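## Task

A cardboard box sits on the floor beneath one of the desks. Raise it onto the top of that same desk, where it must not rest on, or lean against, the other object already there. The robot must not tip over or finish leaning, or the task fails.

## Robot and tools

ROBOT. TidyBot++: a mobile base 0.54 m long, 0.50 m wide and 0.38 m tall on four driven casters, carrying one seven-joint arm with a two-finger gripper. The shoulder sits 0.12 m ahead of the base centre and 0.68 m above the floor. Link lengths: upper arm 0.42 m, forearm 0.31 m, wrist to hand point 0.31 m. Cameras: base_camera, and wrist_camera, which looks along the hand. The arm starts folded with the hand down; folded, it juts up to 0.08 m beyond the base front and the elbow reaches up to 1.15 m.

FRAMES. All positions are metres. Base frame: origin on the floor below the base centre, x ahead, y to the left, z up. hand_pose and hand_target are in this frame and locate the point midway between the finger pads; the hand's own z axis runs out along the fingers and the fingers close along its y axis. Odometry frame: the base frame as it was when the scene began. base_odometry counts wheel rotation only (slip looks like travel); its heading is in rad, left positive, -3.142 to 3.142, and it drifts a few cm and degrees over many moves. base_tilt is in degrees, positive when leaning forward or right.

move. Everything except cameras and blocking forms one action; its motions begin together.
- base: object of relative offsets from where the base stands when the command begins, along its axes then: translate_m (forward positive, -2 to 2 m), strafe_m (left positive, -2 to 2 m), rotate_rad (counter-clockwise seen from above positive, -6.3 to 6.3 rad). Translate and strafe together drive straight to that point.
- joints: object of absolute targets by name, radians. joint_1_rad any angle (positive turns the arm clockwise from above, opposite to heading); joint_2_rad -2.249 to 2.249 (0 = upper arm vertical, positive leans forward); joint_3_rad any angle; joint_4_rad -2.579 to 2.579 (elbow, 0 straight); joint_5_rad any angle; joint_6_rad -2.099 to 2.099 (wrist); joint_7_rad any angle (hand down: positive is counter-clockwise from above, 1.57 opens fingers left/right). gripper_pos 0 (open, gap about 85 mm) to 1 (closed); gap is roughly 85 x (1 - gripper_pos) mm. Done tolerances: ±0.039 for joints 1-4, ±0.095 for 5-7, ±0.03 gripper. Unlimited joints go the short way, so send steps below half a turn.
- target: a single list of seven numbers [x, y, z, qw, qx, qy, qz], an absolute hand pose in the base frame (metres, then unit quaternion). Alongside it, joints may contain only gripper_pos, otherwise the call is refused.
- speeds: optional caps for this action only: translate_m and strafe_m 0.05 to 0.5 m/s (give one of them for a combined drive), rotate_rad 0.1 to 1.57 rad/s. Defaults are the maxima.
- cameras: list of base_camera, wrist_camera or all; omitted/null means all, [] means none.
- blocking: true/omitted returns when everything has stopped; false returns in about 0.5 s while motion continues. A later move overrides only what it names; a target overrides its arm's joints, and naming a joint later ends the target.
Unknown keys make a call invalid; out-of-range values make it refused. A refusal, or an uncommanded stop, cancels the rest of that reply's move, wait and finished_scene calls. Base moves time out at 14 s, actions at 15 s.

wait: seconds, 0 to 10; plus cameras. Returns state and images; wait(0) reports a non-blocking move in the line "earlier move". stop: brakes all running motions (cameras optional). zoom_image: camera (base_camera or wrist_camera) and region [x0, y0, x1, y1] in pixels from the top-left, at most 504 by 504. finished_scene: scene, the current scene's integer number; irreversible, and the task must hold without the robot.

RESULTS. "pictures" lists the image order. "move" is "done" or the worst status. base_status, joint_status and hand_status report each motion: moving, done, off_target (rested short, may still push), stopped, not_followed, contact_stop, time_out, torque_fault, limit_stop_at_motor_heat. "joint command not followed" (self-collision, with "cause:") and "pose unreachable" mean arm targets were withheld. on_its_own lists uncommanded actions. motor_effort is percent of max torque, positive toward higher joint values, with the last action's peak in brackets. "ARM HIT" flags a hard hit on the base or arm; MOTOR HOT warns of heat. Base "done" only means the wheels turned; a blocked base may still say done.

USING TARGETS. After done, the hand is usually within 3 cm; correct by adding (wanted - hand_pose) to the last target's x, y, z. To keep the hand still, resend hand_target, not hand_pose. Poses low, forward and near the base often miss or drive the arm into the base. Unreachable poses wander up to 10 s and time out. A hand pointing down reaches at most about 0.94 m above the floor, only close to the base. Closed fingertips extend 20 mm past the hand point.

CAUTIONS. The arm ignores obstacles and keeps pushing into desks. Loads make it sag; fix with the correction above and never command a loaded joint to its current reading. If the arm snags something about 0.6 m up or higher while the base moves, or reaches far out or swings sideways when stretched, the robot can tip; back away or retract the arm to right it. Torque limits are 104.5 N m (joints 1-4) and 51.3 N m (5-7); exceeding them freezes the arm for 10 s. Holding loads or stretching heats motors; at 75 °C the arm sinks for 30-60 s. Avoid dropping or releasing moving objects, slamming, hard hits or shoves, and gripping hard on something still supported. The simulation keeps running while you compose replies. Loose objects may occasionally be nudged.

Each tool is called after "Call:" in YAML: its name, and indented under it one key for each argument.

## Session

Call:
move:
  joints: {"joint_6_rad": 0.45}

Scene clock: 1.93 s.
move: done
base_odometry: x=+0.000 y=+0.000 heading=+0.000
base_tilt: forward=-0.2 right=-0.3
base_status: not commanded
joint_positions: joint_1_rad=-0.025 joint_2_rad=-0.393 joint_3_rad=+3.171 joint_4_rad=-2.500 joint_5_rad=+0.045 joint_6_rad=+0.365 joint_7_rad=+1.604 gripper_pos=+0.000
joint_status: all done
motor_effort: joint_1_rad=+1(1) joint_2_rad=-6(6) joint_3_rad=+0(1) joint_4_rad=+19(20) joint_5_rad=+0(1) joint_6_rad=+9(10) joint_7_rad=+0(1)
hand_pose: x=+0.5351 y=+0.0035 z=+0.8572 quat_wxyz=(+0.014, +0.764, +0.029, +0.644) (m; base frame)
hand_target: x=+0.5382 y=+0.0043 z=+0.8832 quat_wxyz=(+0.014, +0.736, +0.029, +0.676) (m; base frame)
hand_status: not commanded
pictures: base_camera, wrist_camera
Images, in order (width x height): base_camera 644x364, wrist_camera 644x476.

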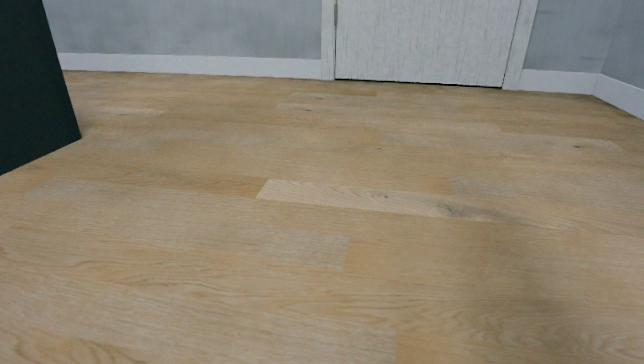

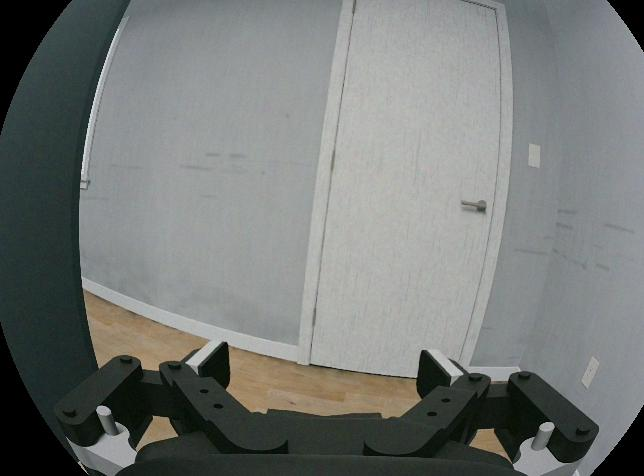

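Call:
move:
  base: {"rotate_rad": 1.35}
  cameras: ["base_camera"]

Call:
move:
  base: {"strafe_m": -1.35}

Scene clock: 15.30 s.
move: done
base_odometry: x=+0.000 y=+0.000 heading=+1.349
base_tilt: forward=-0.3 right=-0.3
base_status: done
joint_positions: joint_1_rad=-0.025 joint_2_rad=-0.393 joint_3_rad=+3.170 joint_4_rad=-2.500 joint_5_rad=+0.045 joint_6_rad=+0.366 joint_7_rad=+1.604 gripper_pos=+0.000
joint_status: not commanded
motor_effort: joint_1_rad=+0(2) joint_2_rad=-5(7) joint_3_rad=+0(2) joint_4_rad=+20(20) joint_5_rad=+0(1) joint_6_rad=+9(10) joint_7_rad=+0(1)
hand_pose: x=+0.5352 y=+0.0037 z=+0.8577 quat_wxyz=(+0.014, +0.764, +0.030, +0.645) (m; base frame)
hand_target: x=+0.5382 y=+0.0043 z=+0.8832 quat_wxyz=(+0.014, +0.736, +0.029, +0.676) (m; base frame)
hand_status: not commanded
pictures: base_camera
Images, in order (width x height): base_camera 644x364.

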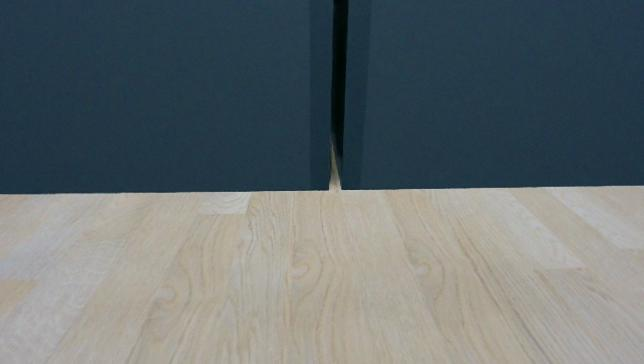

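Scene clock: 19.30 s.
move: done
base_odometry: x=+1.317 y=-0.297 heading=+1.350
base_tilt: forward=-0.3 right=-0.3
base_status: done
joint_positions: joint_1_rad=-0.025 joint_2_rad=-0.393 joint_3_rad=+3.170 joint_4_rad=-2.500 joint_5_rad=+0.045 joint_6_rad=+0.367 joint_7_rad=+1.604 gripper_pos=+0.000
joint_status: not commanded
motor_effort: joint_1_rad=+0(1) joint_2_rad=-5(6) joint_3_rad=+0(2) joint_4_rad=+20(20) joint_5_rad=+0(1) joint_6_rad=+9(10) joint_7_rad=+0(1)
hand_pose: x=+0.5352 y=+0.0037 z=+0.8577 quat_wxyz=(+0.014, +0.764, +0.030, +0.645) (m; base frame)
hand_target: x=+0.5382 y=+0.0043 z=+0.8832 quat_wxyz=(+0.014, +0.736, +0.029, +0.676) (m; base frame)
hand_status: not commanded
pictures: base_camera, wrist_camera
Images, in order (width x height): base_camera 644x364, wrist_camera 644x476.

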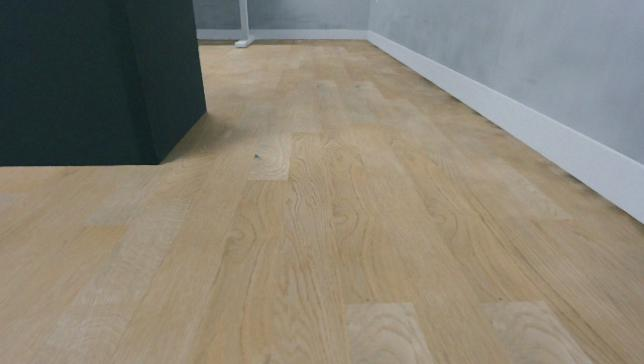

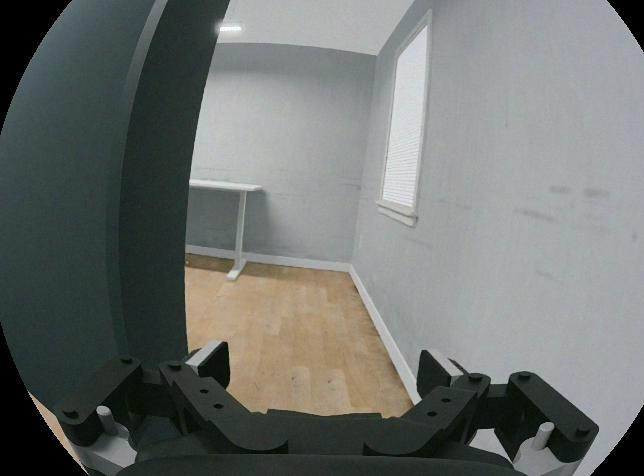

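Call:
move:
  base: {"translate_m": 1.75, "strafe_m": 0.0, "rotate_rad": 0.03}
  cameras: ["base_camera"]

Call:
move:
  base: {"rotate_rad": 0.77}

Scene clock: 29.60 s.
move: done
base_odometry: x=+1.700 y=+1.411 heading=+1.380
base_tilt: forward=-0.2 right=-0.3
base_status: done
joint_positions: joint_1_rad=-0.025 joint_2_rad=-0.394 joint_3_rad=+3.170 joint_4_rad=-2.500 joint_5_rad=+0.045 joint_6_rad=+0.369 joint_7_rad=+1.604 gripper_pos=+0.000
joint_status: not commanded
motor_effort: joint_1_rad=+1(1) joint_2_rad=-6(7) joint_3_rad=+0(1) joint_4_rad=+20(21) joint_5_rad=+0(1) joint_6_rad=+9(10) joint_7_rad=-1(1)
hand_pose: x=+0.5353 y=+0.0038 z=+0.8587 quat_wxyz=(+0.014, +0.763, +0.030, +0.646) (m; base frame)
hand_target: x=+0.5382 y=+0.0043 z=+0.8832 quat_wxyz=(+0.014, +0.736, +0.029, +0.676) (m; base frame)
hand_status: not commanded
pictures: base_camera
Images, in order (width x height): base_camera 644x364.

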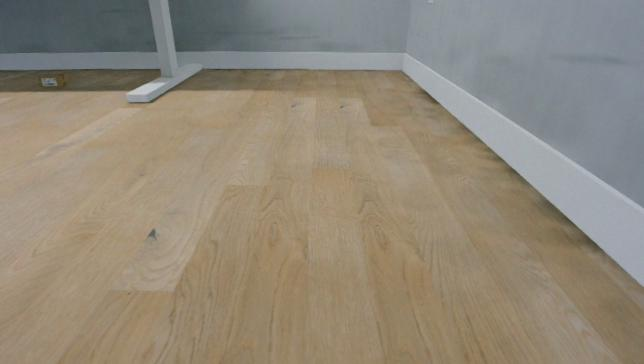

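Scene clock: 31.30 s.
move: done
base_odometry: x=+1.700 y=+1.411 heading=+2.149
base_tilt: forward=-0.2 right=-0.3
base_status: done
joint_positions: joint_1_rad=-0.025 joint_2_rad=-0.394 joint_3_rad=+3.170 joint_4_rad=-2.500 joint_5_rad=+0.045 joint_6_rad=+0.370 joint_7_rad=+1.604 gripper_pos=+0.000
joint_status: not commanded
motor_effort: joint_1_rad=+0(2) joint_2_rad=-6(6) joint_3_rad=-1(2) joint_4_rad=+20(20) joint_5_rad=+0(1) joint_6_rad=+9(10) joint_7_rad=+0(1)
hand_pose: x=+0.5353 y=+0.0040 z=+0.8588 quat_wxyz=(+0.014, +0.763, +0.030, +0.646) (m; base frame)
hand_target: x=+0.5382 y=+0.0043 z=+0.8832 quat_wxyz=(+0.014, +0.736, +0.029, +0.676) (m; base frame)
hand_status: not commanded
pictures: base_camera, wrist_camera
Images, in order (width x height): base_camera 644x364, wrist_camera 644x476.

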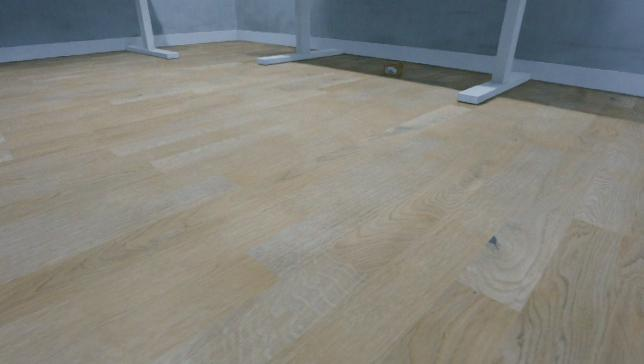

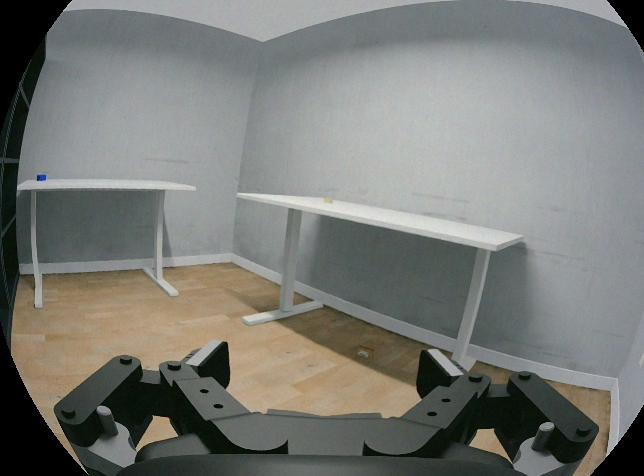

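Call:
move:
  base: {"translate_m": 1.046, "strafe_m": 0.788, "rotate_rad": -0.8}
  joints: {"joint_1_rad": 0.0, "joint_2_rad": 0.6, "joint_3_rad": 3.1416, "joint_4_rad": -2.3, "joint_5_rad": 0.0, "joint_6_rad": -0.2, "joint_7_rad": 1.57, "gripper_pos": 0.0}

Scene clock: 48.10 s.
move: done
base_odometry: x=+0.468 y=+1.856 heading=+1.348
base_tilt: forward=-0.3 right=-0.3
base_status: done
joint_positions: joint_1_rad=-0.007 joint_2_rad=+0.590 joint_3_rad=+3.150 joint_4_rad=-2.317 joint_5_rad=+0.045 joint_6_rad=-0.123 joint_7_rad=+1.604 gripper_pos=+0.000
joint_status: all done
motor_effort: joint_1_rad=+0(2) joint_2_rad=-26(27) joint_3_rad=-1(2) joint_4_rad=+5(21) joint_5_rad=+0(1) joint_6_rad=+2(11) joint_7_rad=+0(2)
hand_pose: x=+0.4608 y=-0.0018 z=+0.4163 quat_wxyz=(+0.007, +0.998, +0.038, +0.055) (m; base frame)
hand_target: x=+0.4447 y=+0.0013 z=+0.4128 quat_wxyz=(+0.000, +1.000, +0.000, +0.021) (m; base frame)
hand_status: not commanded
pictures: base_camera, wrist_camera
Images, in order (width x height): base_camera 644x364, wrist_camera 644x476.

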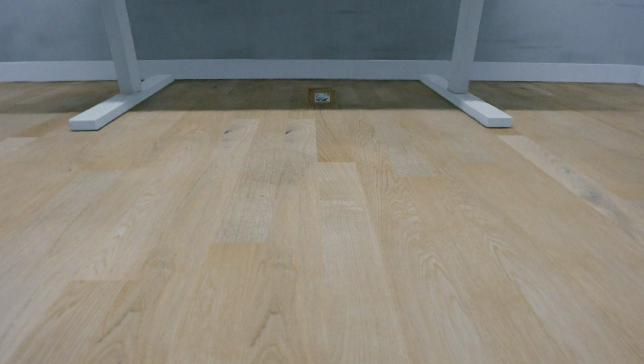

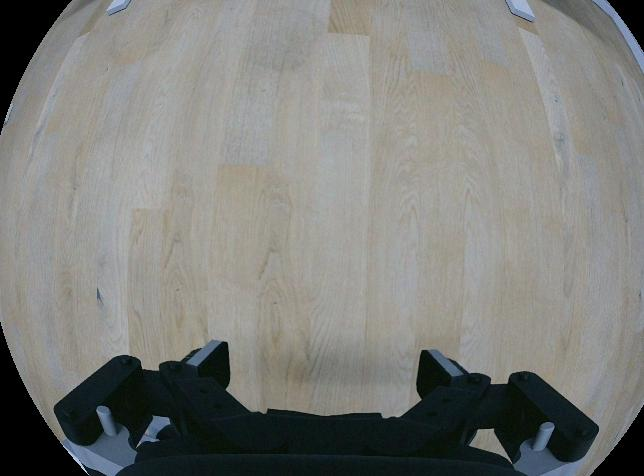

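Call:
zoom_image:
  camera: "base_camera"
  region: [292, 75, 352, 115]

Scaled by 8.400.

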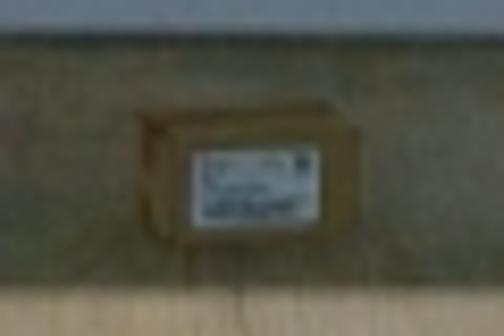

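Call:
move:
  joints: {"joint_2_rad": 1.3, "joint_4_rad": -0.735, "joint_6_rad": -0.73, "joint_7_rad": 0.12}
  cameras: []

Call:
move:
  joints: {"joint_2_rad": 1.68}

Scene clock: 111.27 s.
move: done
base_odometry: x=+0.468 y=+1.856 heading=+1.348
base_tilt: forward=-0.3 right=-0.2
base_status: not commanded
joint_positions: joint_1_rad=-0.007 joint_2_rad=+1.283 joint_3_rad=+3.150 joint_4_rad=-0.753 joint_5_rad=+0.045 joint_6_rad=-0.655 joint_7_rad=+0.189 gripper_pos=+0.000
joint_status: all done
motor_effort: joint_1_rad=+0(1) joint_2_rad=-54(55) joint_3_rad=-1(1) joint_4_rad=+17(18) joint_5_rad=+1(1) joint_6_rad=+4(5) joint_7_rad=-1(1)
hand_pose: x=+0.9391 y=-0.0061 z=+0.3799 quat_wxyz=(-0.126, +0.762, -0.607, +0.185) (m; base frame)
hand_target: x=+0.9200 y=+0.0014 z=+0.3641 quat_wxyz=(-0.124, +0.735, -0.652, +0.140) (m; base frame)
hand_status: not commanded
pictures: none
No camera images: "cameras" was empty.

Scene clock: 113.13 s.
move: done
base_odometry: x=+0.468 y=+1.856 heading=+1.348
base_tilt: forward=-0.3 right=-0.3
base_status: not commanded
joint_positions: joint_1_rad=-0.007 joint_2_rad=+1.673 joint_3_rad=+3.150 joint_4_rad=-0.741 joint_5_rad=+0.045 joint_6_rad=-0.660 joint_7_rad=+0.188 gripper_pos=+0.000
joint_status: all done
motor_effort: joint_1_rad=+1(1) joint_2_rad=-50(57) joint_3_rad=-1(1) joint_4_rad=+12(17) joint_5_rad=+1(1) joint_6_rad=+1(5) joint_7_rad=-1(1)
hand_pose: x=+0.7679 y=-0.0073 z=+0.0938 quat_wxyz=(-0.007, +0.783, -0.621, +0.038) (m; base frame)
hand_target: x=+0.7450 y=+0.0013 z=+0.0897 quat_wxyz=(+0.001, +0.748, -0.663, -0.001) (m; base frame)
hand_status: not commanded
pictures: base_camera, wrist_camera
Images, in order (width x height): base_camera 644x364, wrist_camera 644x476.

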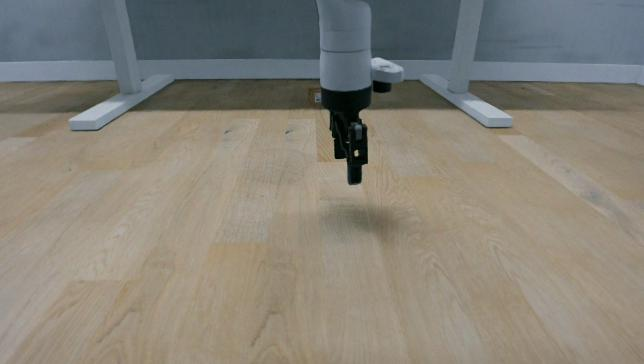

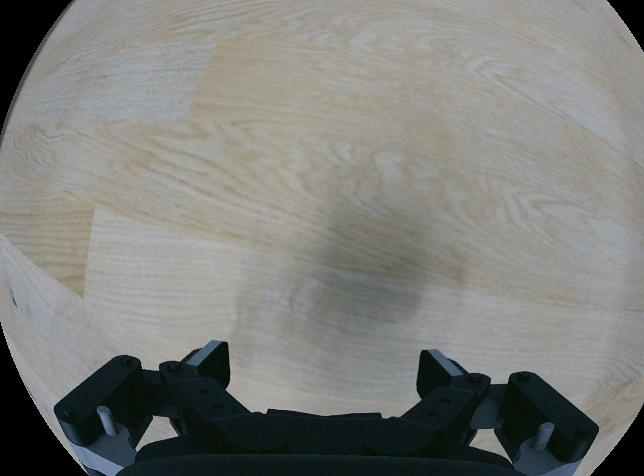

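Call:
move:
  joints: {"joint_6_rad": -0.80, "joint_7_rad": 0.01}
  base: {"translate_m": 0.5, "strafe_m": 0.05}

Scene clock: 122.57 s.
move: done
base_odometry: x=+0.530 y=+2.355 heading=+1.349
base_tilt: forward=-0.2 right=-0.2
base_status: done
joint_positions: joint_1_rad=-0.006 joint_2_rad=+1.675 joint_3_rad=+3.150 joint_4_rad=-0.739 joint_5_rad=+0.044 joint_6_rad=-0.740 joint_7_rad=+0.061 gripper_pos=+0.000
joint_status: all done
motor_effort: joint_1_rad=+1(2) joint_2_rad=-49(51) joint_3_rad=-1(2) joint_4_rad=+12(13) joint_5_rad=+1(1) joint_6_rad=+0(2) joint_7_rad=-1(1)
hand_pose: x=+0.7427 y=-0.0087 z=+0.0919 quat_wxyz=(+0.018, +0.742, -0.670, +0.009) (m; base frame)
hand_target: x=+0.7233 y=+0.0013 z=+0.0905 quat_wxyz=(+0.026, +0.710, -0.703, -0.026) (m; base frame)
hand_status: not commanded
pictures: base_camera, wrist_camera
Images, in order (width x height): base_camera 644x364, wrist_camera 644x476.

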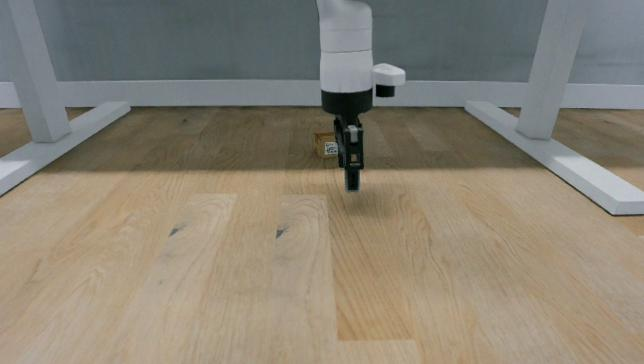

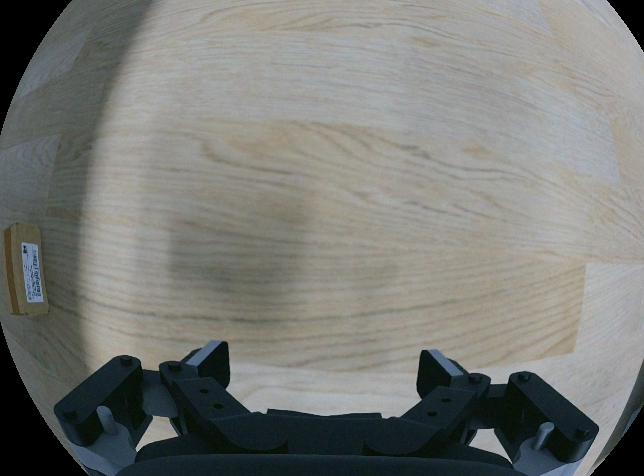

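Call:
zoom_image:
  camera: "base_camera"
  region: [290, 110, 390, 200]

Call:
zoom_image:
  camera: "wrist_camera"
  region: [0, 200, 140, 340]

Scaled by 5.040.

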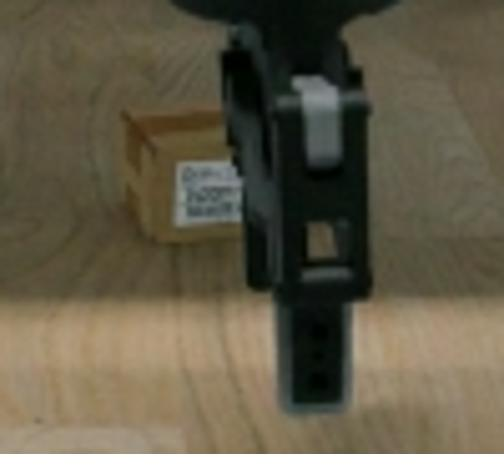

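Scaled by 3.600.

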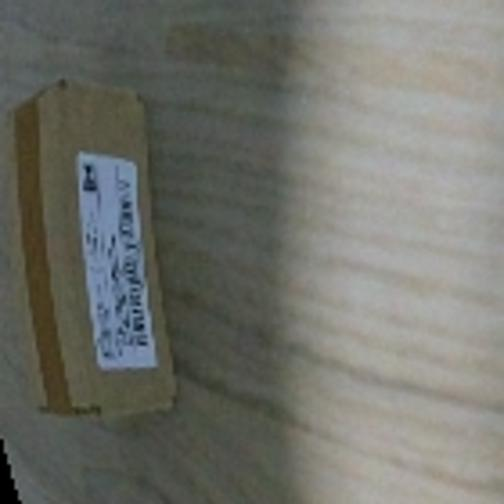

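Call:
move:
  base: {"translate_m": 0.26, "strafe_m": 0.008}
  speeds: {"translate_m": 0.25}

Scene clock: 139.50 s.
move: done
base_odometry: x=+0.579 y=+2.611 heading=+1.350
base_tilt: forward=-0.2 right=-0.2
base_status: done
joint_positions: joint_1_rad=-0.006 joint_2_rad=+1.676 joint_3_rad=+3.150 joint_4_rad=-0.739 joint_5_rad=+0.044 joint_6_rad=-0.740 joint_7_rad=+0.061 gripper_pos=+0.000
joint_status: not commanded
motor_effort: joint_1_rad=+1(1) joint_2_rad=-49(51) joint_3_rad=-1(1) joint_4_rad=+11(13) joint_5_rad=+1(1) joint_6_rad=+0(2) joint_7_rad=-1(1)
hand_pose: x=+0.7425 y=-0.0088 z=+0.0916 quat_wxyz=(+0.018, +0.742, -0.671, +0.008) (m; base frame)
hand_target: x=+0.7233 y=+0.0013 z=+0.0905 quat_wxyz=(+0.026, +0.710, -0.703, -0.026) (m; base frame)
hand_status: not commanded
pictures: base_camera, wrist_camera
Images, in order (width x height): base_camera 644x364, wrist_camera 644x476.

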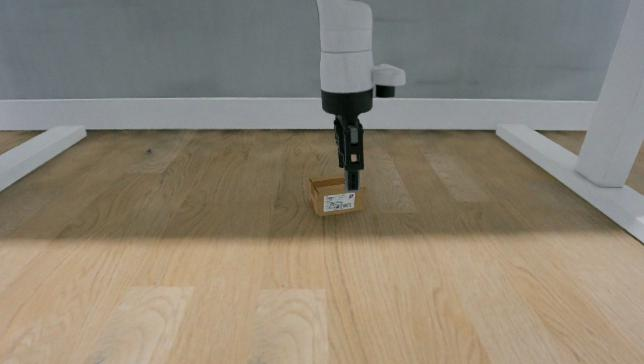

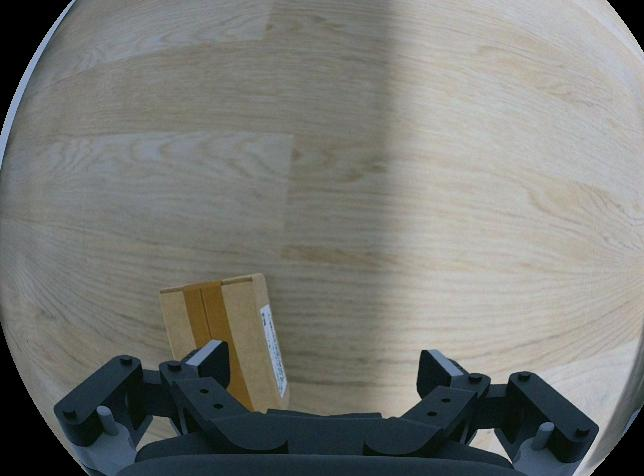

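Call:
move:
  base: {"translate_m": 0.045, "strafe_m": 0.014}
  speeds: {"translate_m": 0.15}
  joints: {"joint_7_rad": 0.20}

Scene clock: 161.83 s.
move: done
base_odometry: x=+0.575 y=+2.658 heading=+1.349
base_tilt: forward=-0.2 right=-0.2
base_status: done
joint_positions: joint_1_rad=-0.005 joint_2_rad=+1.675 joint_3_rad=+3.150 joint_4_rad=-0.738 joint_5_rad=+0.044 joint_6_rad=-0.740 joint_7_rad=+0.189 gripper_pos=+0.000
joint_status: all done
motor_effort: joint_1_rad=+1(3) joint_2_rad=-49(51) joint_3_rad=-1(2) joint_4_rad=+11(13) joint_5_rad=+1(1) joint_6_rad=+0(1) joint_7_rad=-1(1)
hand_pose: x=+0.7434 y=-0.0093 z=+0.0923 quat_wxyz=(+0.018, +0.783, -0.622, +0.008) (m; base frame)
hand_target: x=+0.7233 y=+0.0013 z=+0.0905 quat_wxyz=(+0.023, +0.774, -0.633, -0.028) (m; base frame)
hand_status: not commanded
pictures: base_camera, wrist_camera
Images, in order (width x height): base_camera 644x364, wrist_camera 644x476.

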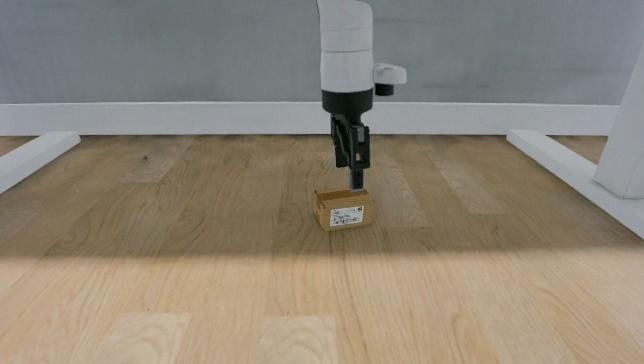

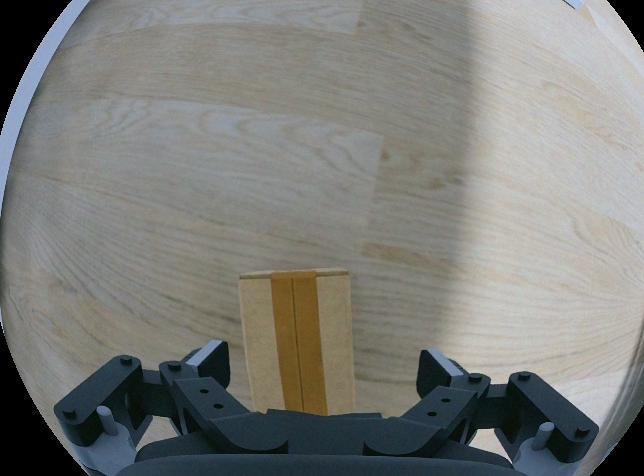

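Call:
move:
  base: {"translate_m": 0.014, "strafe_m": 0.003}
  speeds: {"translate_m": 0.1}
  joints: {"joint_7_rad": 0.25}
  cameras: ["wrist_camera"]

Call:
move:
  joints: {"joint_2_rad": 1.753, "joint_4_rad": -0.64, "joint_6_rad": -0.825}

Scene clock: 175.00 s.
move: done
base_odometry: x=+0.575 y=+2.672 heading=+1.349
base_tilt: forward=-0.2 right=-0.3
base_status: done
joint_positions: joint_1_rad=-0.004 joint_2_rad=+1.675 joint_3_rad=+3.150 joint_4_rad=-0.737 joint_5_rad=+0.044 joint_6_rad=-0.740 joint_7_rad=+0.222 gripper_pos=+0.000
joint_status: all done
motor_effort: joint_1_rad=+1(3) joint_2_rad=-49(51) joint_3_rad=-1(2) joint_4_rad=+11(12) joint_5_rad=+1(1) joint_6_rad=-1(1) joint_7_rad=-1(1)
hand_pose: x=+0.7441 y=-0.0101 z=+0.0927 quat_wxyz=(+0.018, +0.792, -0.610, +0.008) (m; base frame)
hand_target: x=+0.7233 y=+0.0013 z=+0.0905 quat_wxyz=(+0.022, +0.789, -0.613, -0.029) (m; base frame)
hand_status: not commanded
pictures: wrist_camera
Images, in order (width x height): wrist_camera 644x476.

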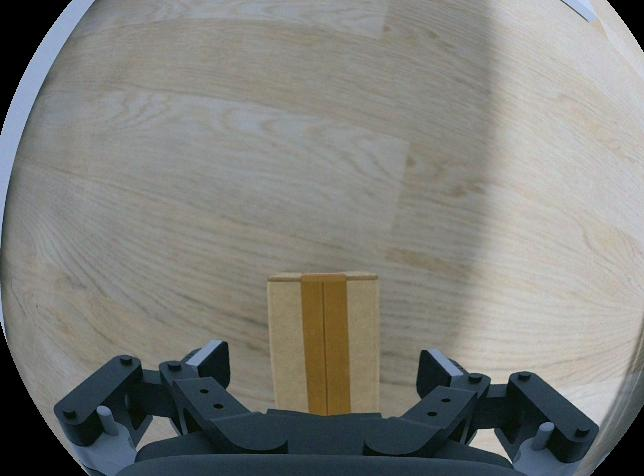

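Scene clock: 176.00 s.
move: done
base_odometry: x=+0.575 y=+2.672 heading=+1.349
base_tilt: forward=-0.3 right=-0.3
base_status: not commanded
joint_positions: joint_1_rad=-0.004 joint_2_rad=+1.744 joint_3_rad=+3.150 joint_4_rad=-0.654 joint_5_rad=+0.044 joint_6_rad=-0.749 joint_7_rad=+0.222 gripper_pos=+0.000
joint_status: all done
motor_effort: joint_1_rad=+0(1) joint_2_rad=-49(51) joint_3_rad=-1(1) joint_4_rad=+11(13) joint_5_rad=+1(1) joint_6_rad=+0(2) joint_7_rad=-1(1)
hand_pose: x=+0.7447 y=-0.0100 z=+0.0668 quat_wxyz=(+0.017, +0.792, -0.610, +0.010) (m; base frame)
hand_target: x=+0.7230 y=+0.0013 z=+0.0649 quat_wxyz=(+0.023, +0.789, -0.613, -0.030) (m; base frame)
hand_status: not commanded
pictures: base_camera, wrist_camera
Images, in order (width x height): base_camera 644x364, wrist_camera 644x476.

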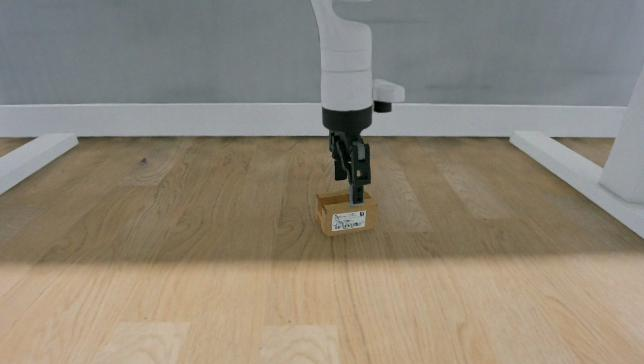

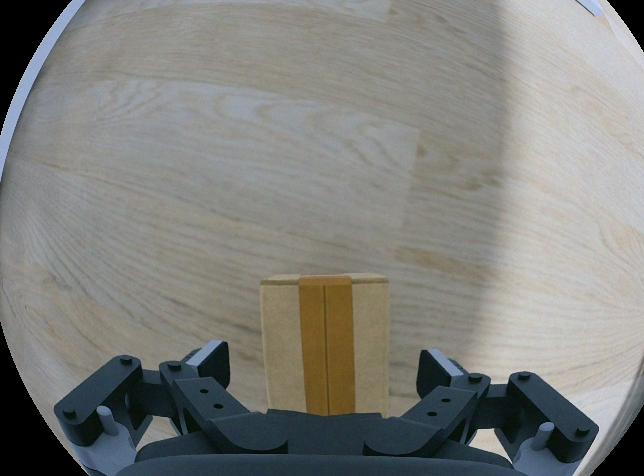

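Call:
move:
  joints: {"joint_2_rad": 1.832, "joint_4_rad": -0.535, "joint_6_rad": -0.86}

Scene clock: 185.77 s.
move: done
base_odometry: x=+0.575 y=+2.672 heading=+1.349
base_tilt: forward=-0.3 right=-0.3
base_status: not commanded
joint_positions: joint_1_rad=-0.004 joint_2_rad=+1.823 joint_3_rad=+3.150 joint_4_rad=-0.550 joint_5_rad=+0.044 joint_6_rad=-0.783 joint_7_rad=+0.222 gripper_pos=+0.000
joint_status: all done
motor_effort: joint_1_rad=+0(1) joint_2_rad=-49(51) joint_3_rad=-1(1) joint_4_rad=+12(13) joint_5_rad=+1(1) joint_6_rad=+0(2) joint_7_rad=-1(1)
hand_pose: x=+0.7406 y=-0.0100 z=+0.0394 quat_wxyz=(+0.020, +0.792, -0.610, +0.007) (m; base frame)
hand_target: x=+0.7188 y=+0.0014 z=+0.0383 quat_wxyz=(+0.026, +0.789, -0.613, -0.034) (m; base frame)
hand_status: not commanded
pictures: base_camera, wrist_camera
Images, in order (width x height): base_camera 644x364, wrist_camera 644x476.

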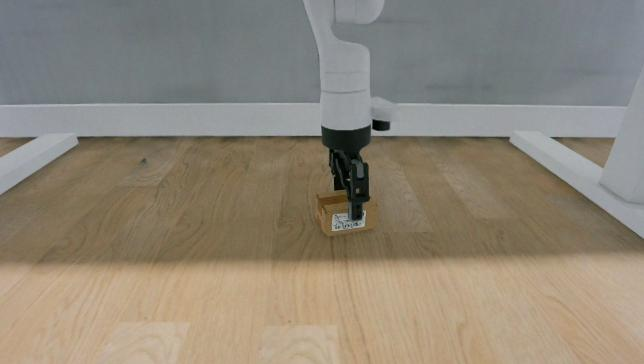

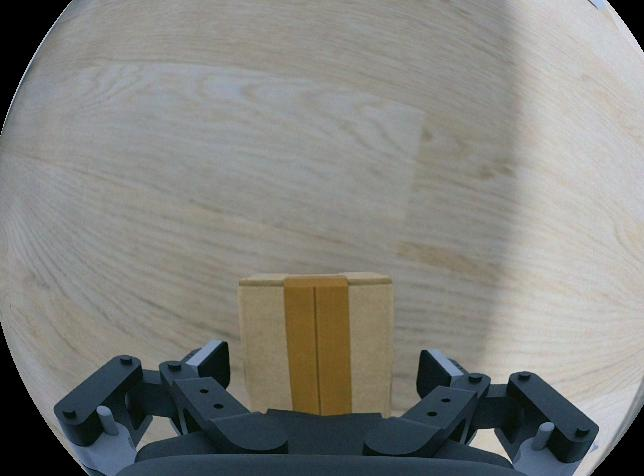

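Call:
move:
  joints: {"gripper_pos": 0.4}
  cameras: ["wrist_camera"]

Call:
move:
  joints: {"gripper_pos": 0.5}
  cameras: []

Scene clock: 190.70 s.
move: off_target
base_odometry: x=+0.575 y=+2.672 heading=+1.349
base_tilt: forward=-0.3 right=-0.3
base_status: not commanded
joint_positions: joint_1_rad=-0.004 joint_2_rad=+1.822 joint_3_rad=+3.150 joint_4_rad=-0.548 joint_5_rad=+0.044 joint_6_rad=-0.785 joint_7_rad=+0.222 gripper_pos=+0.355
joint_status: gripper_pos off_target (ended at +0.355, target +0.400)
motor_effort: joint_1_rad=+0(1) joint_2_rad=-48(50) joint_3_rad=-1(1) joint_4_rad=+12(13) joint_5_rad=+1(1) joint_6_rad=+0(2) joint_7_rad=-1(1)
hand_pose: x=+0.7415 y=-0.0100 z=+0.0407 quat_wxyz=(+0.020, +0.792, -0.610, +0.007) (m; base frame)
hand_target: x=+0.7188 y=+0.0014 z=+0.0383 quat_wxyz=(+0.026, +0.789, -0.613, -0.034) (m; base frame)
hand_status: not commanded
pictures: wrist_camera
Images, in order (width x height): wrist_camera 644x476.

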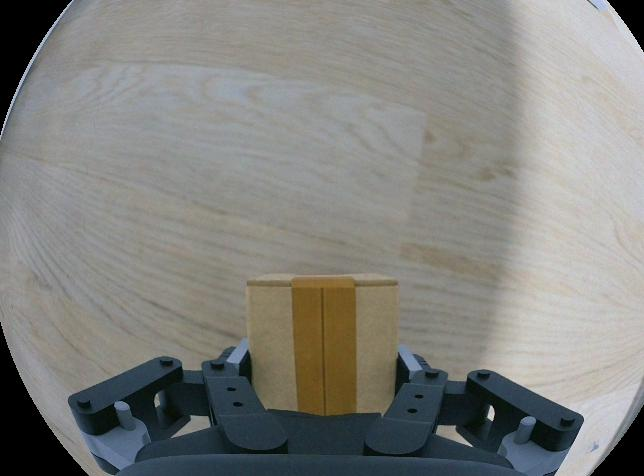

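Scene clock: 191.23 s.
move: off_target
base_odometry: x=+0.575 y=+2.672 heading=+1.349
base_tilt: forward=-0.2 right=-0.3
base_status: not commanded
joint_positions: joint_1_rad=-0.004 joint_2_rad=+1.822 joint_3_rad=+3.150 joint_4_rad=-0.548 joint_5_rad=+0.044 joint_6_rad=-0.785 joint_7_rad=+0.222 gripper_pos=+0.355
joint_status: gripper_pos off_target (ended at +0.355, target +0.500)
motor_effort: joint_1_rad=+1(1) joint_2_rad=-47(48) joint_3_rad=-1(1) joint_4_rad=+11(12) joint_5_rad=+1(1) joint_6_rad=+1(1) joint_7_rad=+0(1)
hand_pose: x=+0.7416 y=-0.0100 z=+0.0407 quat_wxyz=(+0.020, +0.792, -0.610, +0.007) (m; base frame)
hand_target: x=+0.7188 y=+0.0014 z=+0.0383 quat_wxyz=(+0.026, +0.789, -0.613, -0.034) (m; base frame)
hand_status: not commanded
pictures: none
No camera images: "cameras" was empty.

Call:
move:
  joints: {"joint_2_rad": 1.71, "joint_4_rad": -0.70, "joint_6_rad": -0.82}
  cameras: ["base_camera"]

Call:
move:
  base: {"translate_m": -0.8}
  speeds: {"translate_m": 0.35}

Scene clock: 196.37 s.
move: done
base_odometry: x=+0.575 y=+2.672 heading=+1.349
base_tilt: forward=-0.2 right=-0.3
base_status: not commanded
joint_positions: joint_1_rad=-0.004 joint_2_rad=+1.716 joint_3_rad=+3.150 joint_4_rad=-0.686 joint_5_rad=+0.044 joint_6_rad=-0.785 joint_7_rad=+0.222 gripper_pos=+0.355
joint_status: all done
motor_effort: joint_1_rad=+0(1) joint_2_rad=-50(52) joint_3_rad=-1(1) joint_4_rad=+12(13) joint_5_rad=+1(1) joint_6_rad=+0(2) joint_7_rad=+0(1)
hand_pose: x=+0.7326 y=-0.0104 z=+0.0775 quat_wxyz=(+0.030, +0.792, -0.610, -0.006) (m; base frame)
hand_target: x=+0.7182 y=+0.0013 z=+0.0794 quat_wxyz=(+0.027, +0.789, -0.613, -0.035) (m; base frame)
hand_status: not commanded
pictures: base_camera
Images, in order (width x height): base_camera 644x364.

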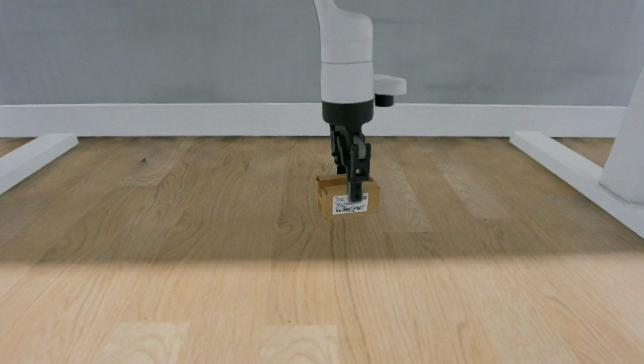

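Scene clock: 199.70 s.
move: done
base_odometry: x=+0.399 y=+1.892 heading=+1.350
base_tilt: forward=-0.2 right=-0.3
base_status: done
joint_positions: joint_1_rad=-0.002 joint_2_rad=+1.715 joint_3_rad=+3.150 joint_4_rad=-0.692 joint_5_rad=+0.043 joint_6_rad=-0.785 joint_7_rad=+0.222 gripper_pos=+0.355
joint_status: not commanded
motor_effort: joint_1_rad=+0(3) joint_2_rad=-50(52) joint_3_rad=-1(2) joint_4_rad=+12(13) joint_5_rad=+1(1) joint_6_rad=+0(2) joint_7_rad=-1(1)
hand_pose: x=+0.7309 y=-0.0110 z=+0.0775 quat_wxyz=(+0.030, +0.791, -0.611, -0.008) (m; base frame)
hand_target: x=+0.7182 y=+0.0013 z=+0.0794 quat_wxyz=(+0.027, +0.789, -0.613, -0.035) (m; base frame)
hand_status: not commanded
pictures: base_camera, wrist_camera
Images, in order (width x height): base_camera 644x364, wrist_camera 644x476.

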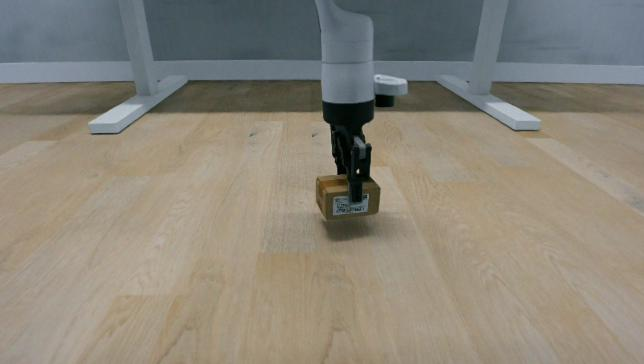

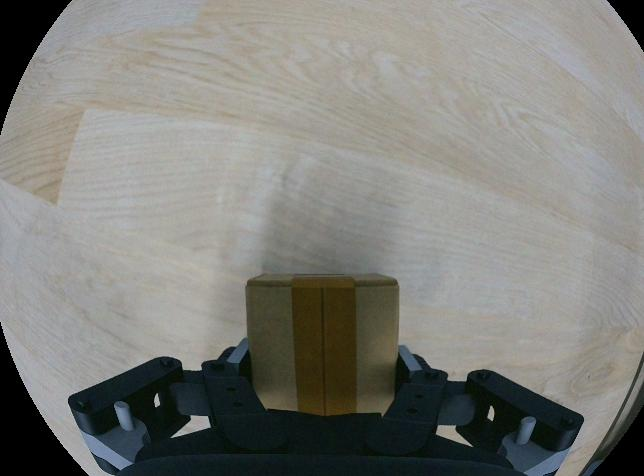

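Call:
move:
  joints: {"joint_2_rad": 0.37, "joint_4_rad": -0.74, "joint_6_rad": -2.09}

Scene clock: 211.93 s.
move: done
base_odometry: x=+0.399 y=+1.892 heading=+1.350
base_tilt: forward=-0.3 right=-0.4
base_status: not commanded
joint_positions: joint_1_rad=-0.002 joint_2_rad=+0.373 joint_3_rad=+3.150 joint_4_rad=-0.725 joint_5_rad=+0.043 joint_6_rad=-2.011 joint_7_rad=+0.222 gripper_pos=+0.355
joint_status: all done
motor_effort: joint_1_rad=+0(1) joint_2_rad=-30(57) joint_3_rad=-1(1) joint_4_rad=+16(17) joint_5_rad=+1(1) joint_6_rad=+1(2) joint_7_rad=+0(1)
hand_pose: x=+0.5623 y=-0.0125 z=+0.9060 quat_wxyz=(+0.006, +0.773, -0.634, +0.026) (m; base frame)
hand_target: x=+0.5346 y=+0.0014 z=+0.9031 quat_wxyz=(+0.018, +0.789, -0.613, -0.023) (m; base frame)
hand_status: not commanded
pictures: base_camera, wrist_camera
Images, in order (width x height): base_camera 644x364, wrist_camera 644x476.

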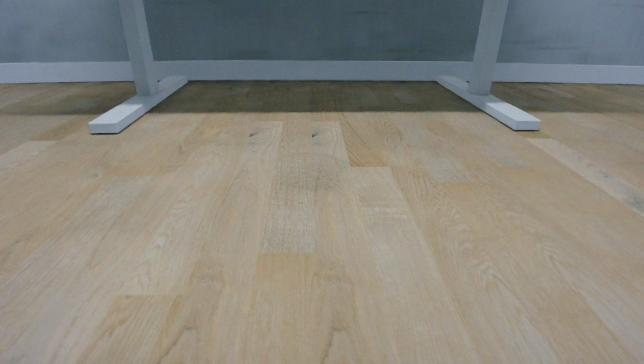

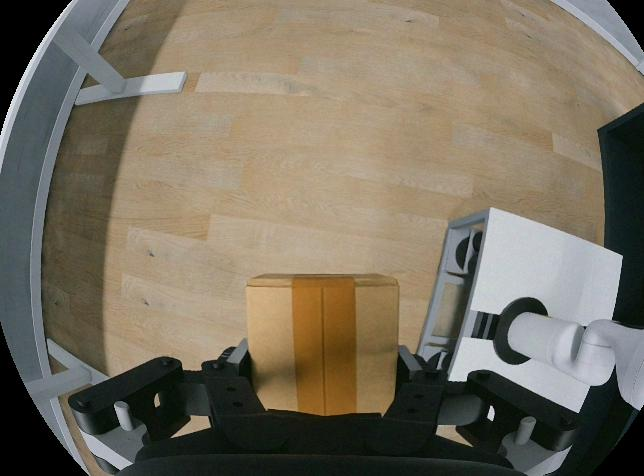

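Call:
zoom_image:
  camera: "wrist_camera"
  region: [0, 0, 220, 420]

Scaled by 1.200.

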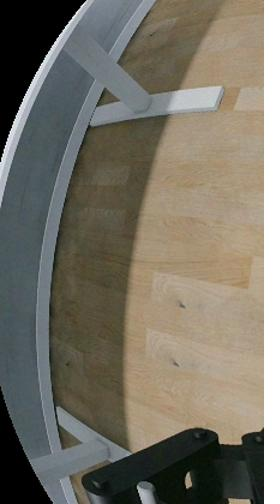

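Call:
move:
  base: {"translate_m": 0.6}
  speeds: {"translate_m": 0.35}

Scene clock: 232.97 s.
move: done
base_odometry: x=+0.531 y=+2.477 heading=+1.350
base_tilt: forward=-0.2 right=-0.2
base_status: done
joint_positions: joint_1_rad=-0.002 joint_2_rad=+0.375 joint_3_rad=+3.148 joint_4_rad=-0.727 joint_5_rad=+0.038 joint_6_rad=-2.020 joint_7_rad=+0.222 gripper_pos=+0.355
joint_status: not commanded
motor_effort: joint_1_rad=+0(3) joint_2_rad=-30(33) joint_3_rad=-1(2) joint_4_rad=+16(16) joint_5_rad=+1(2) joint_6_rad=+0(2) joint_7_rad=+0(1)
hand_pose: x=+0.5595 y=-0.0108 z=+0.9043 quat_wxyz=(+0.008, +0.774, -0.633, +0.019) (m; base frame)
hand_target: x=+0.5346 y=+0.0014 z=+0.9031 quat_wxyz=(+0.018, +0.789, -0.613, -0.023) (m; base frame)
hand_status: not commanded
pictures: base_camera, wrist_camera
Images, in order (width x height): base_camera 644x364, wrist_camera 644x476.

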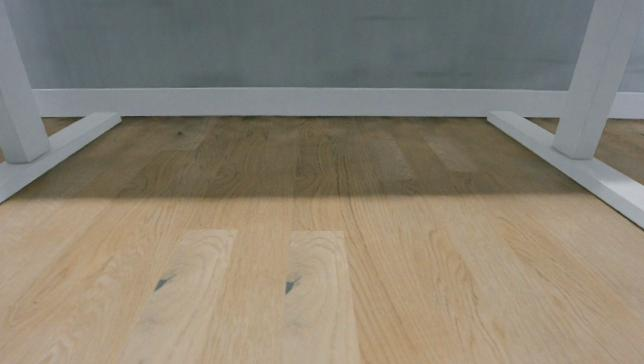

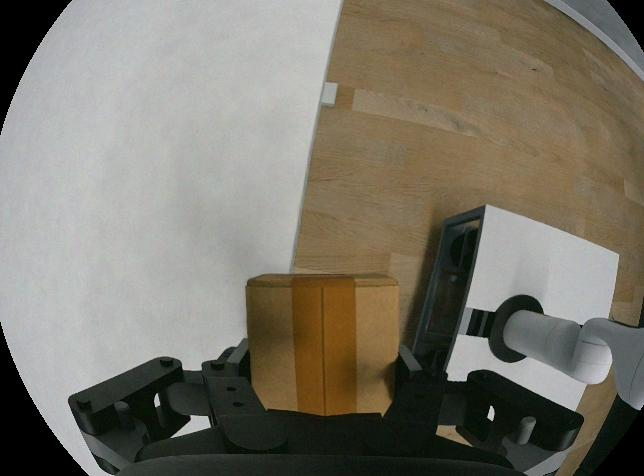

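Call:
move:
  base: {"translate_m": 0.2}
  speeds: {"translate_m": 0.25}

Scene clock: 243.07 s.
move: done
base_odometry: x=+0.575 y=+2.672 heading=+1.350
base_tilt: forward=-0.3 right=-0.3
base_status: done
joint_positions: joint_1_rad=-0.002 joint_2_rad=+0.375 joint_3_rad=+3.148 joint_4_rad=-0.728 joint_5_rad=+0.038 joint_6_rad=-2.021 joint_7_rad=+0.222 gripper_pos=+0.355
joint_status: not commanded
motor_effort: joint_1_rad=+0(1) joint_2_rad=-30(33) joint_3_rad=-1(1) joint_4_rad=+16(16) joint_5_rad=+1(1) joint_6_rad=+1(2) joint_7_rad=-1(1)
hand_pose: x=+0.5591 y=-0.0108 z=+0.9041 quat_wxyz=(+0.009, +0.774, -0.633, +0.018) (m; base frame)
hand_target: x=+0.5346 y=+0.0014 z=+0.9031 quat_wxyz=(+0.018, +0.789, -0.613, -0.023) (m; base frame)
hand_status: not commanded
pictures: base_camera, wrist_camera
Images, in order (width x height): base_camera 644x364, wrist_camera 644x476.

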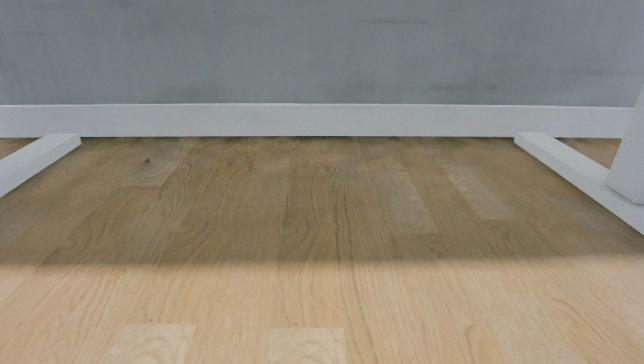

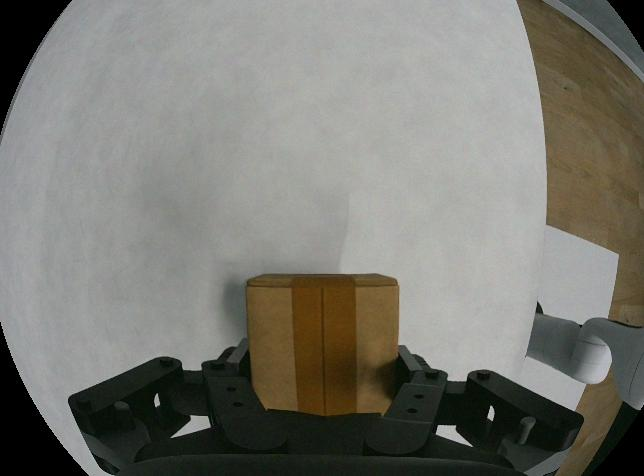

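Call:
move:
  joints: {"joint_2_rad": 0.33, "joint_4_rad": -0.93, "joint_6_rad": -1.955}

Scene clock: 254.23 s.
move: done
base_odometry: x=+0.575 y=+2.672 heading=+1.350
base_tilt: forward=-0.3 right=-0.3
base_status: not commanded
joint_positions: joint_1_rad=-0.002 joint_2_rad=+0.346 joint_3_rad=+3.148 joint_4_rad=-0.916 joint_5_rad=+0.038 joint_6_rad=-2.015 joint_7_rad=+0.222 gripper_pos=+0.355
joint_status: all done
motor_effort: joint_1_rad=+0(1) joint_2_rad=-29(31) joint_3_rad=-1(1) joint_4_rad=+16(17) joint_5_rad=+1(1) joint_6_rad=+0(1) joint_7_rad=-1(1)
hand_pose: x=+0.5191 y=-0.0108 z=+0.8649 quat_wxyz=(+0.057, +0.773, -0.630, -0.041) (m; base frame)
hand_target: x=+0.5318 y=+0.0014 z=+0.8655 quat_wxyz=(+0.023, +0.789, -0.613, -0.029) (m; base frame)
hand_status: not commanded
pictures: base_camera, wrist_camera
Images, in order (width x height): base_camera 644x364, wrist_camera 644x476.

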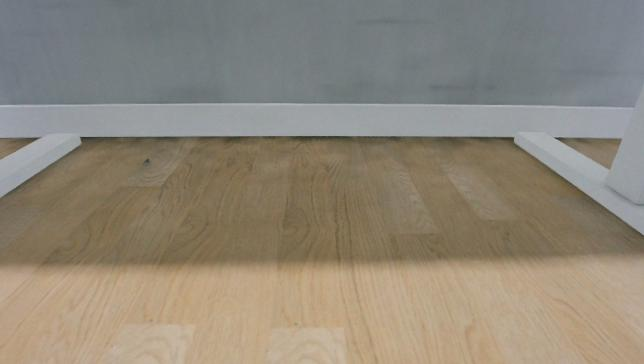

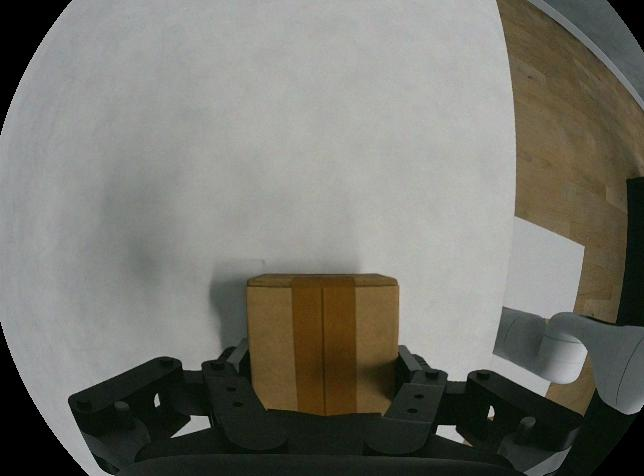

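Call:
move:
  joints: {"joint_6_rad": -1.85}
  cameras: []

Scene clock: 262.43 s.
move: done
base_odometry: x=+0.575 y=+2.672 heading=+1.350
base_tilt: forward=-0.3 right=-0.3
base_status: not commanded
joint_positions: joint_1_rad=-0.002 joint_2_rad=+0.342 joint_3_rad=+3.148 joint_4_rad=-0.917 joint_5_rad=+0.038 joint_6_rad=-1.904 joint_7_rad=+0.222 gripper_pos=+0.355
joint_status: all done
motor_effort: joint_1_rad=+0(1) joint_2_rad=-30(32) joint_3_rad=+0(1) joint_4_rad=+17(17) joint_5_rad=+1(1) joint_6_rad=+0(2) joint_7_rad=-1(1)
hand_pose: x=+0.5525 y=-0.0114 z=+0.8635 quat_wxyz=(+0.022, +0.775, -0.631, +0.003) (m; base frame)
hand_target: x=+0.5645 y=+0.0013 z=+0.8649 quat_wxyz=(-0.010, +0.790, -0.613, +0.012) (m; base frame)
hand_status: not commanded
pictures: none
No camera images: "cameras" was empty.

Call:
move:
  joints: {"joint_2_rad": 0.32, "joint_4_rad": -0.985, "joint_6_rad": -1.81}
  cameras: []

Scene clock: 267.77 s.
move: done
base_odometry: x=+0.575 y=+2.672 heading=+1.350
base_tilt: forward=-0.3 right=-0.3
base_status: not commanded
joint_positions: joint_1_rad=-0.002 joint_2_rad=+0.329 joint_3_rad=+3.148 joint_4_rad=-0.971 joint_5_rad=+0.038 joint_6_rad=-1.881 joint_7_rad=+0.222 gripper_pos=+0.355
joint_status: all done
motor_effort: joint_1_rad=+1(1) joint_2_rad=-29(30) joint_3_rad=-1(1) joint_4_rad=+16(18) joint_5_rad=+1(1) joint_6_rad=+0(1) joint_7_rad=+0(1)
hand_pose: x=+0.5456 y=-0.0115 z=+0.8531 quat_wxyz=(+0.027, +0.776, -0.630, -0.003) (m; base frame)
hand_target: x=+0.5630 y=+0.0013 z=+0.8526 quat_wxyz=(-0.008, +0.790, -0.613, +0.011) (m; base frame)
hand_status: not commanded
pictures: none
No camera images: "cameras" was empty.

Call:
move:
  joints: {"joint_2_rad": 0.33, "joint_4_rad": -0.995, "joint_6_rad": -1.76}

Scene clock: 276.17 s.
move: done
base_odometry: x=+0.575 y=+2.672 heading=+1.350
base_tilt: forward=-0.2 right=-0.3
base_status: not commanded
joint_positions: joint_1_rad=-0.002 joint_2_rad=+0.326 joint_3_rad=+3.148 joint_4_rad=-0.976 joint_5_rad=+0.038 joint_6_rad=-1.835 joint_7_rad=+0.222 gripper_pos=+0.355
joint_status: all done
motor_effort: joint_1_rad=+0(1) joint_2_rad=-29(29) joint_3_rad=-1(1) joint_4_rad=+16(17) joint_5_rad=+1(1) joint_6_rad=+1(4) joint_7_rad=-1(1)
hand_pose: x=+0.5585 y=-0.0117 z=+0.8528 quat_wxyz=(+0.014, +0.776, -0.630, +0.014) (m; base frame)
hand_target: x=+0.5779 y=+0.0013 z=+0.8456 quat_wxyz=(-0.017, +0.789, -0.613, +0.022) (m; base frame)
hand_status: not commanded
pictures: base_camera, wrist_camera
Images, in order (width x height): base_camera 644x364, wrist_camera 644x476.

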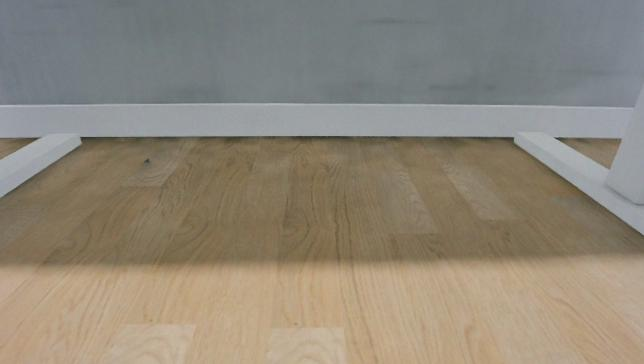

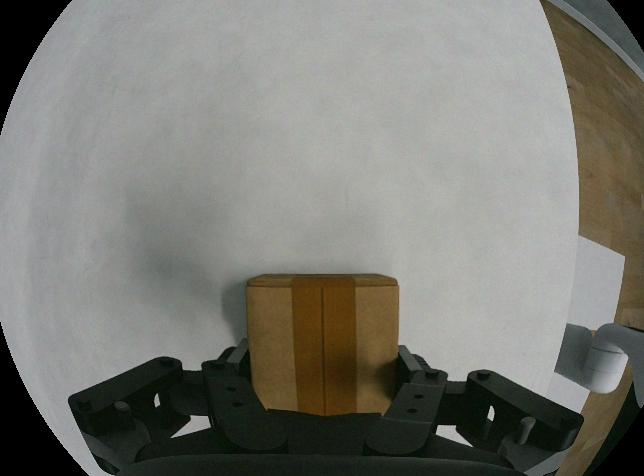

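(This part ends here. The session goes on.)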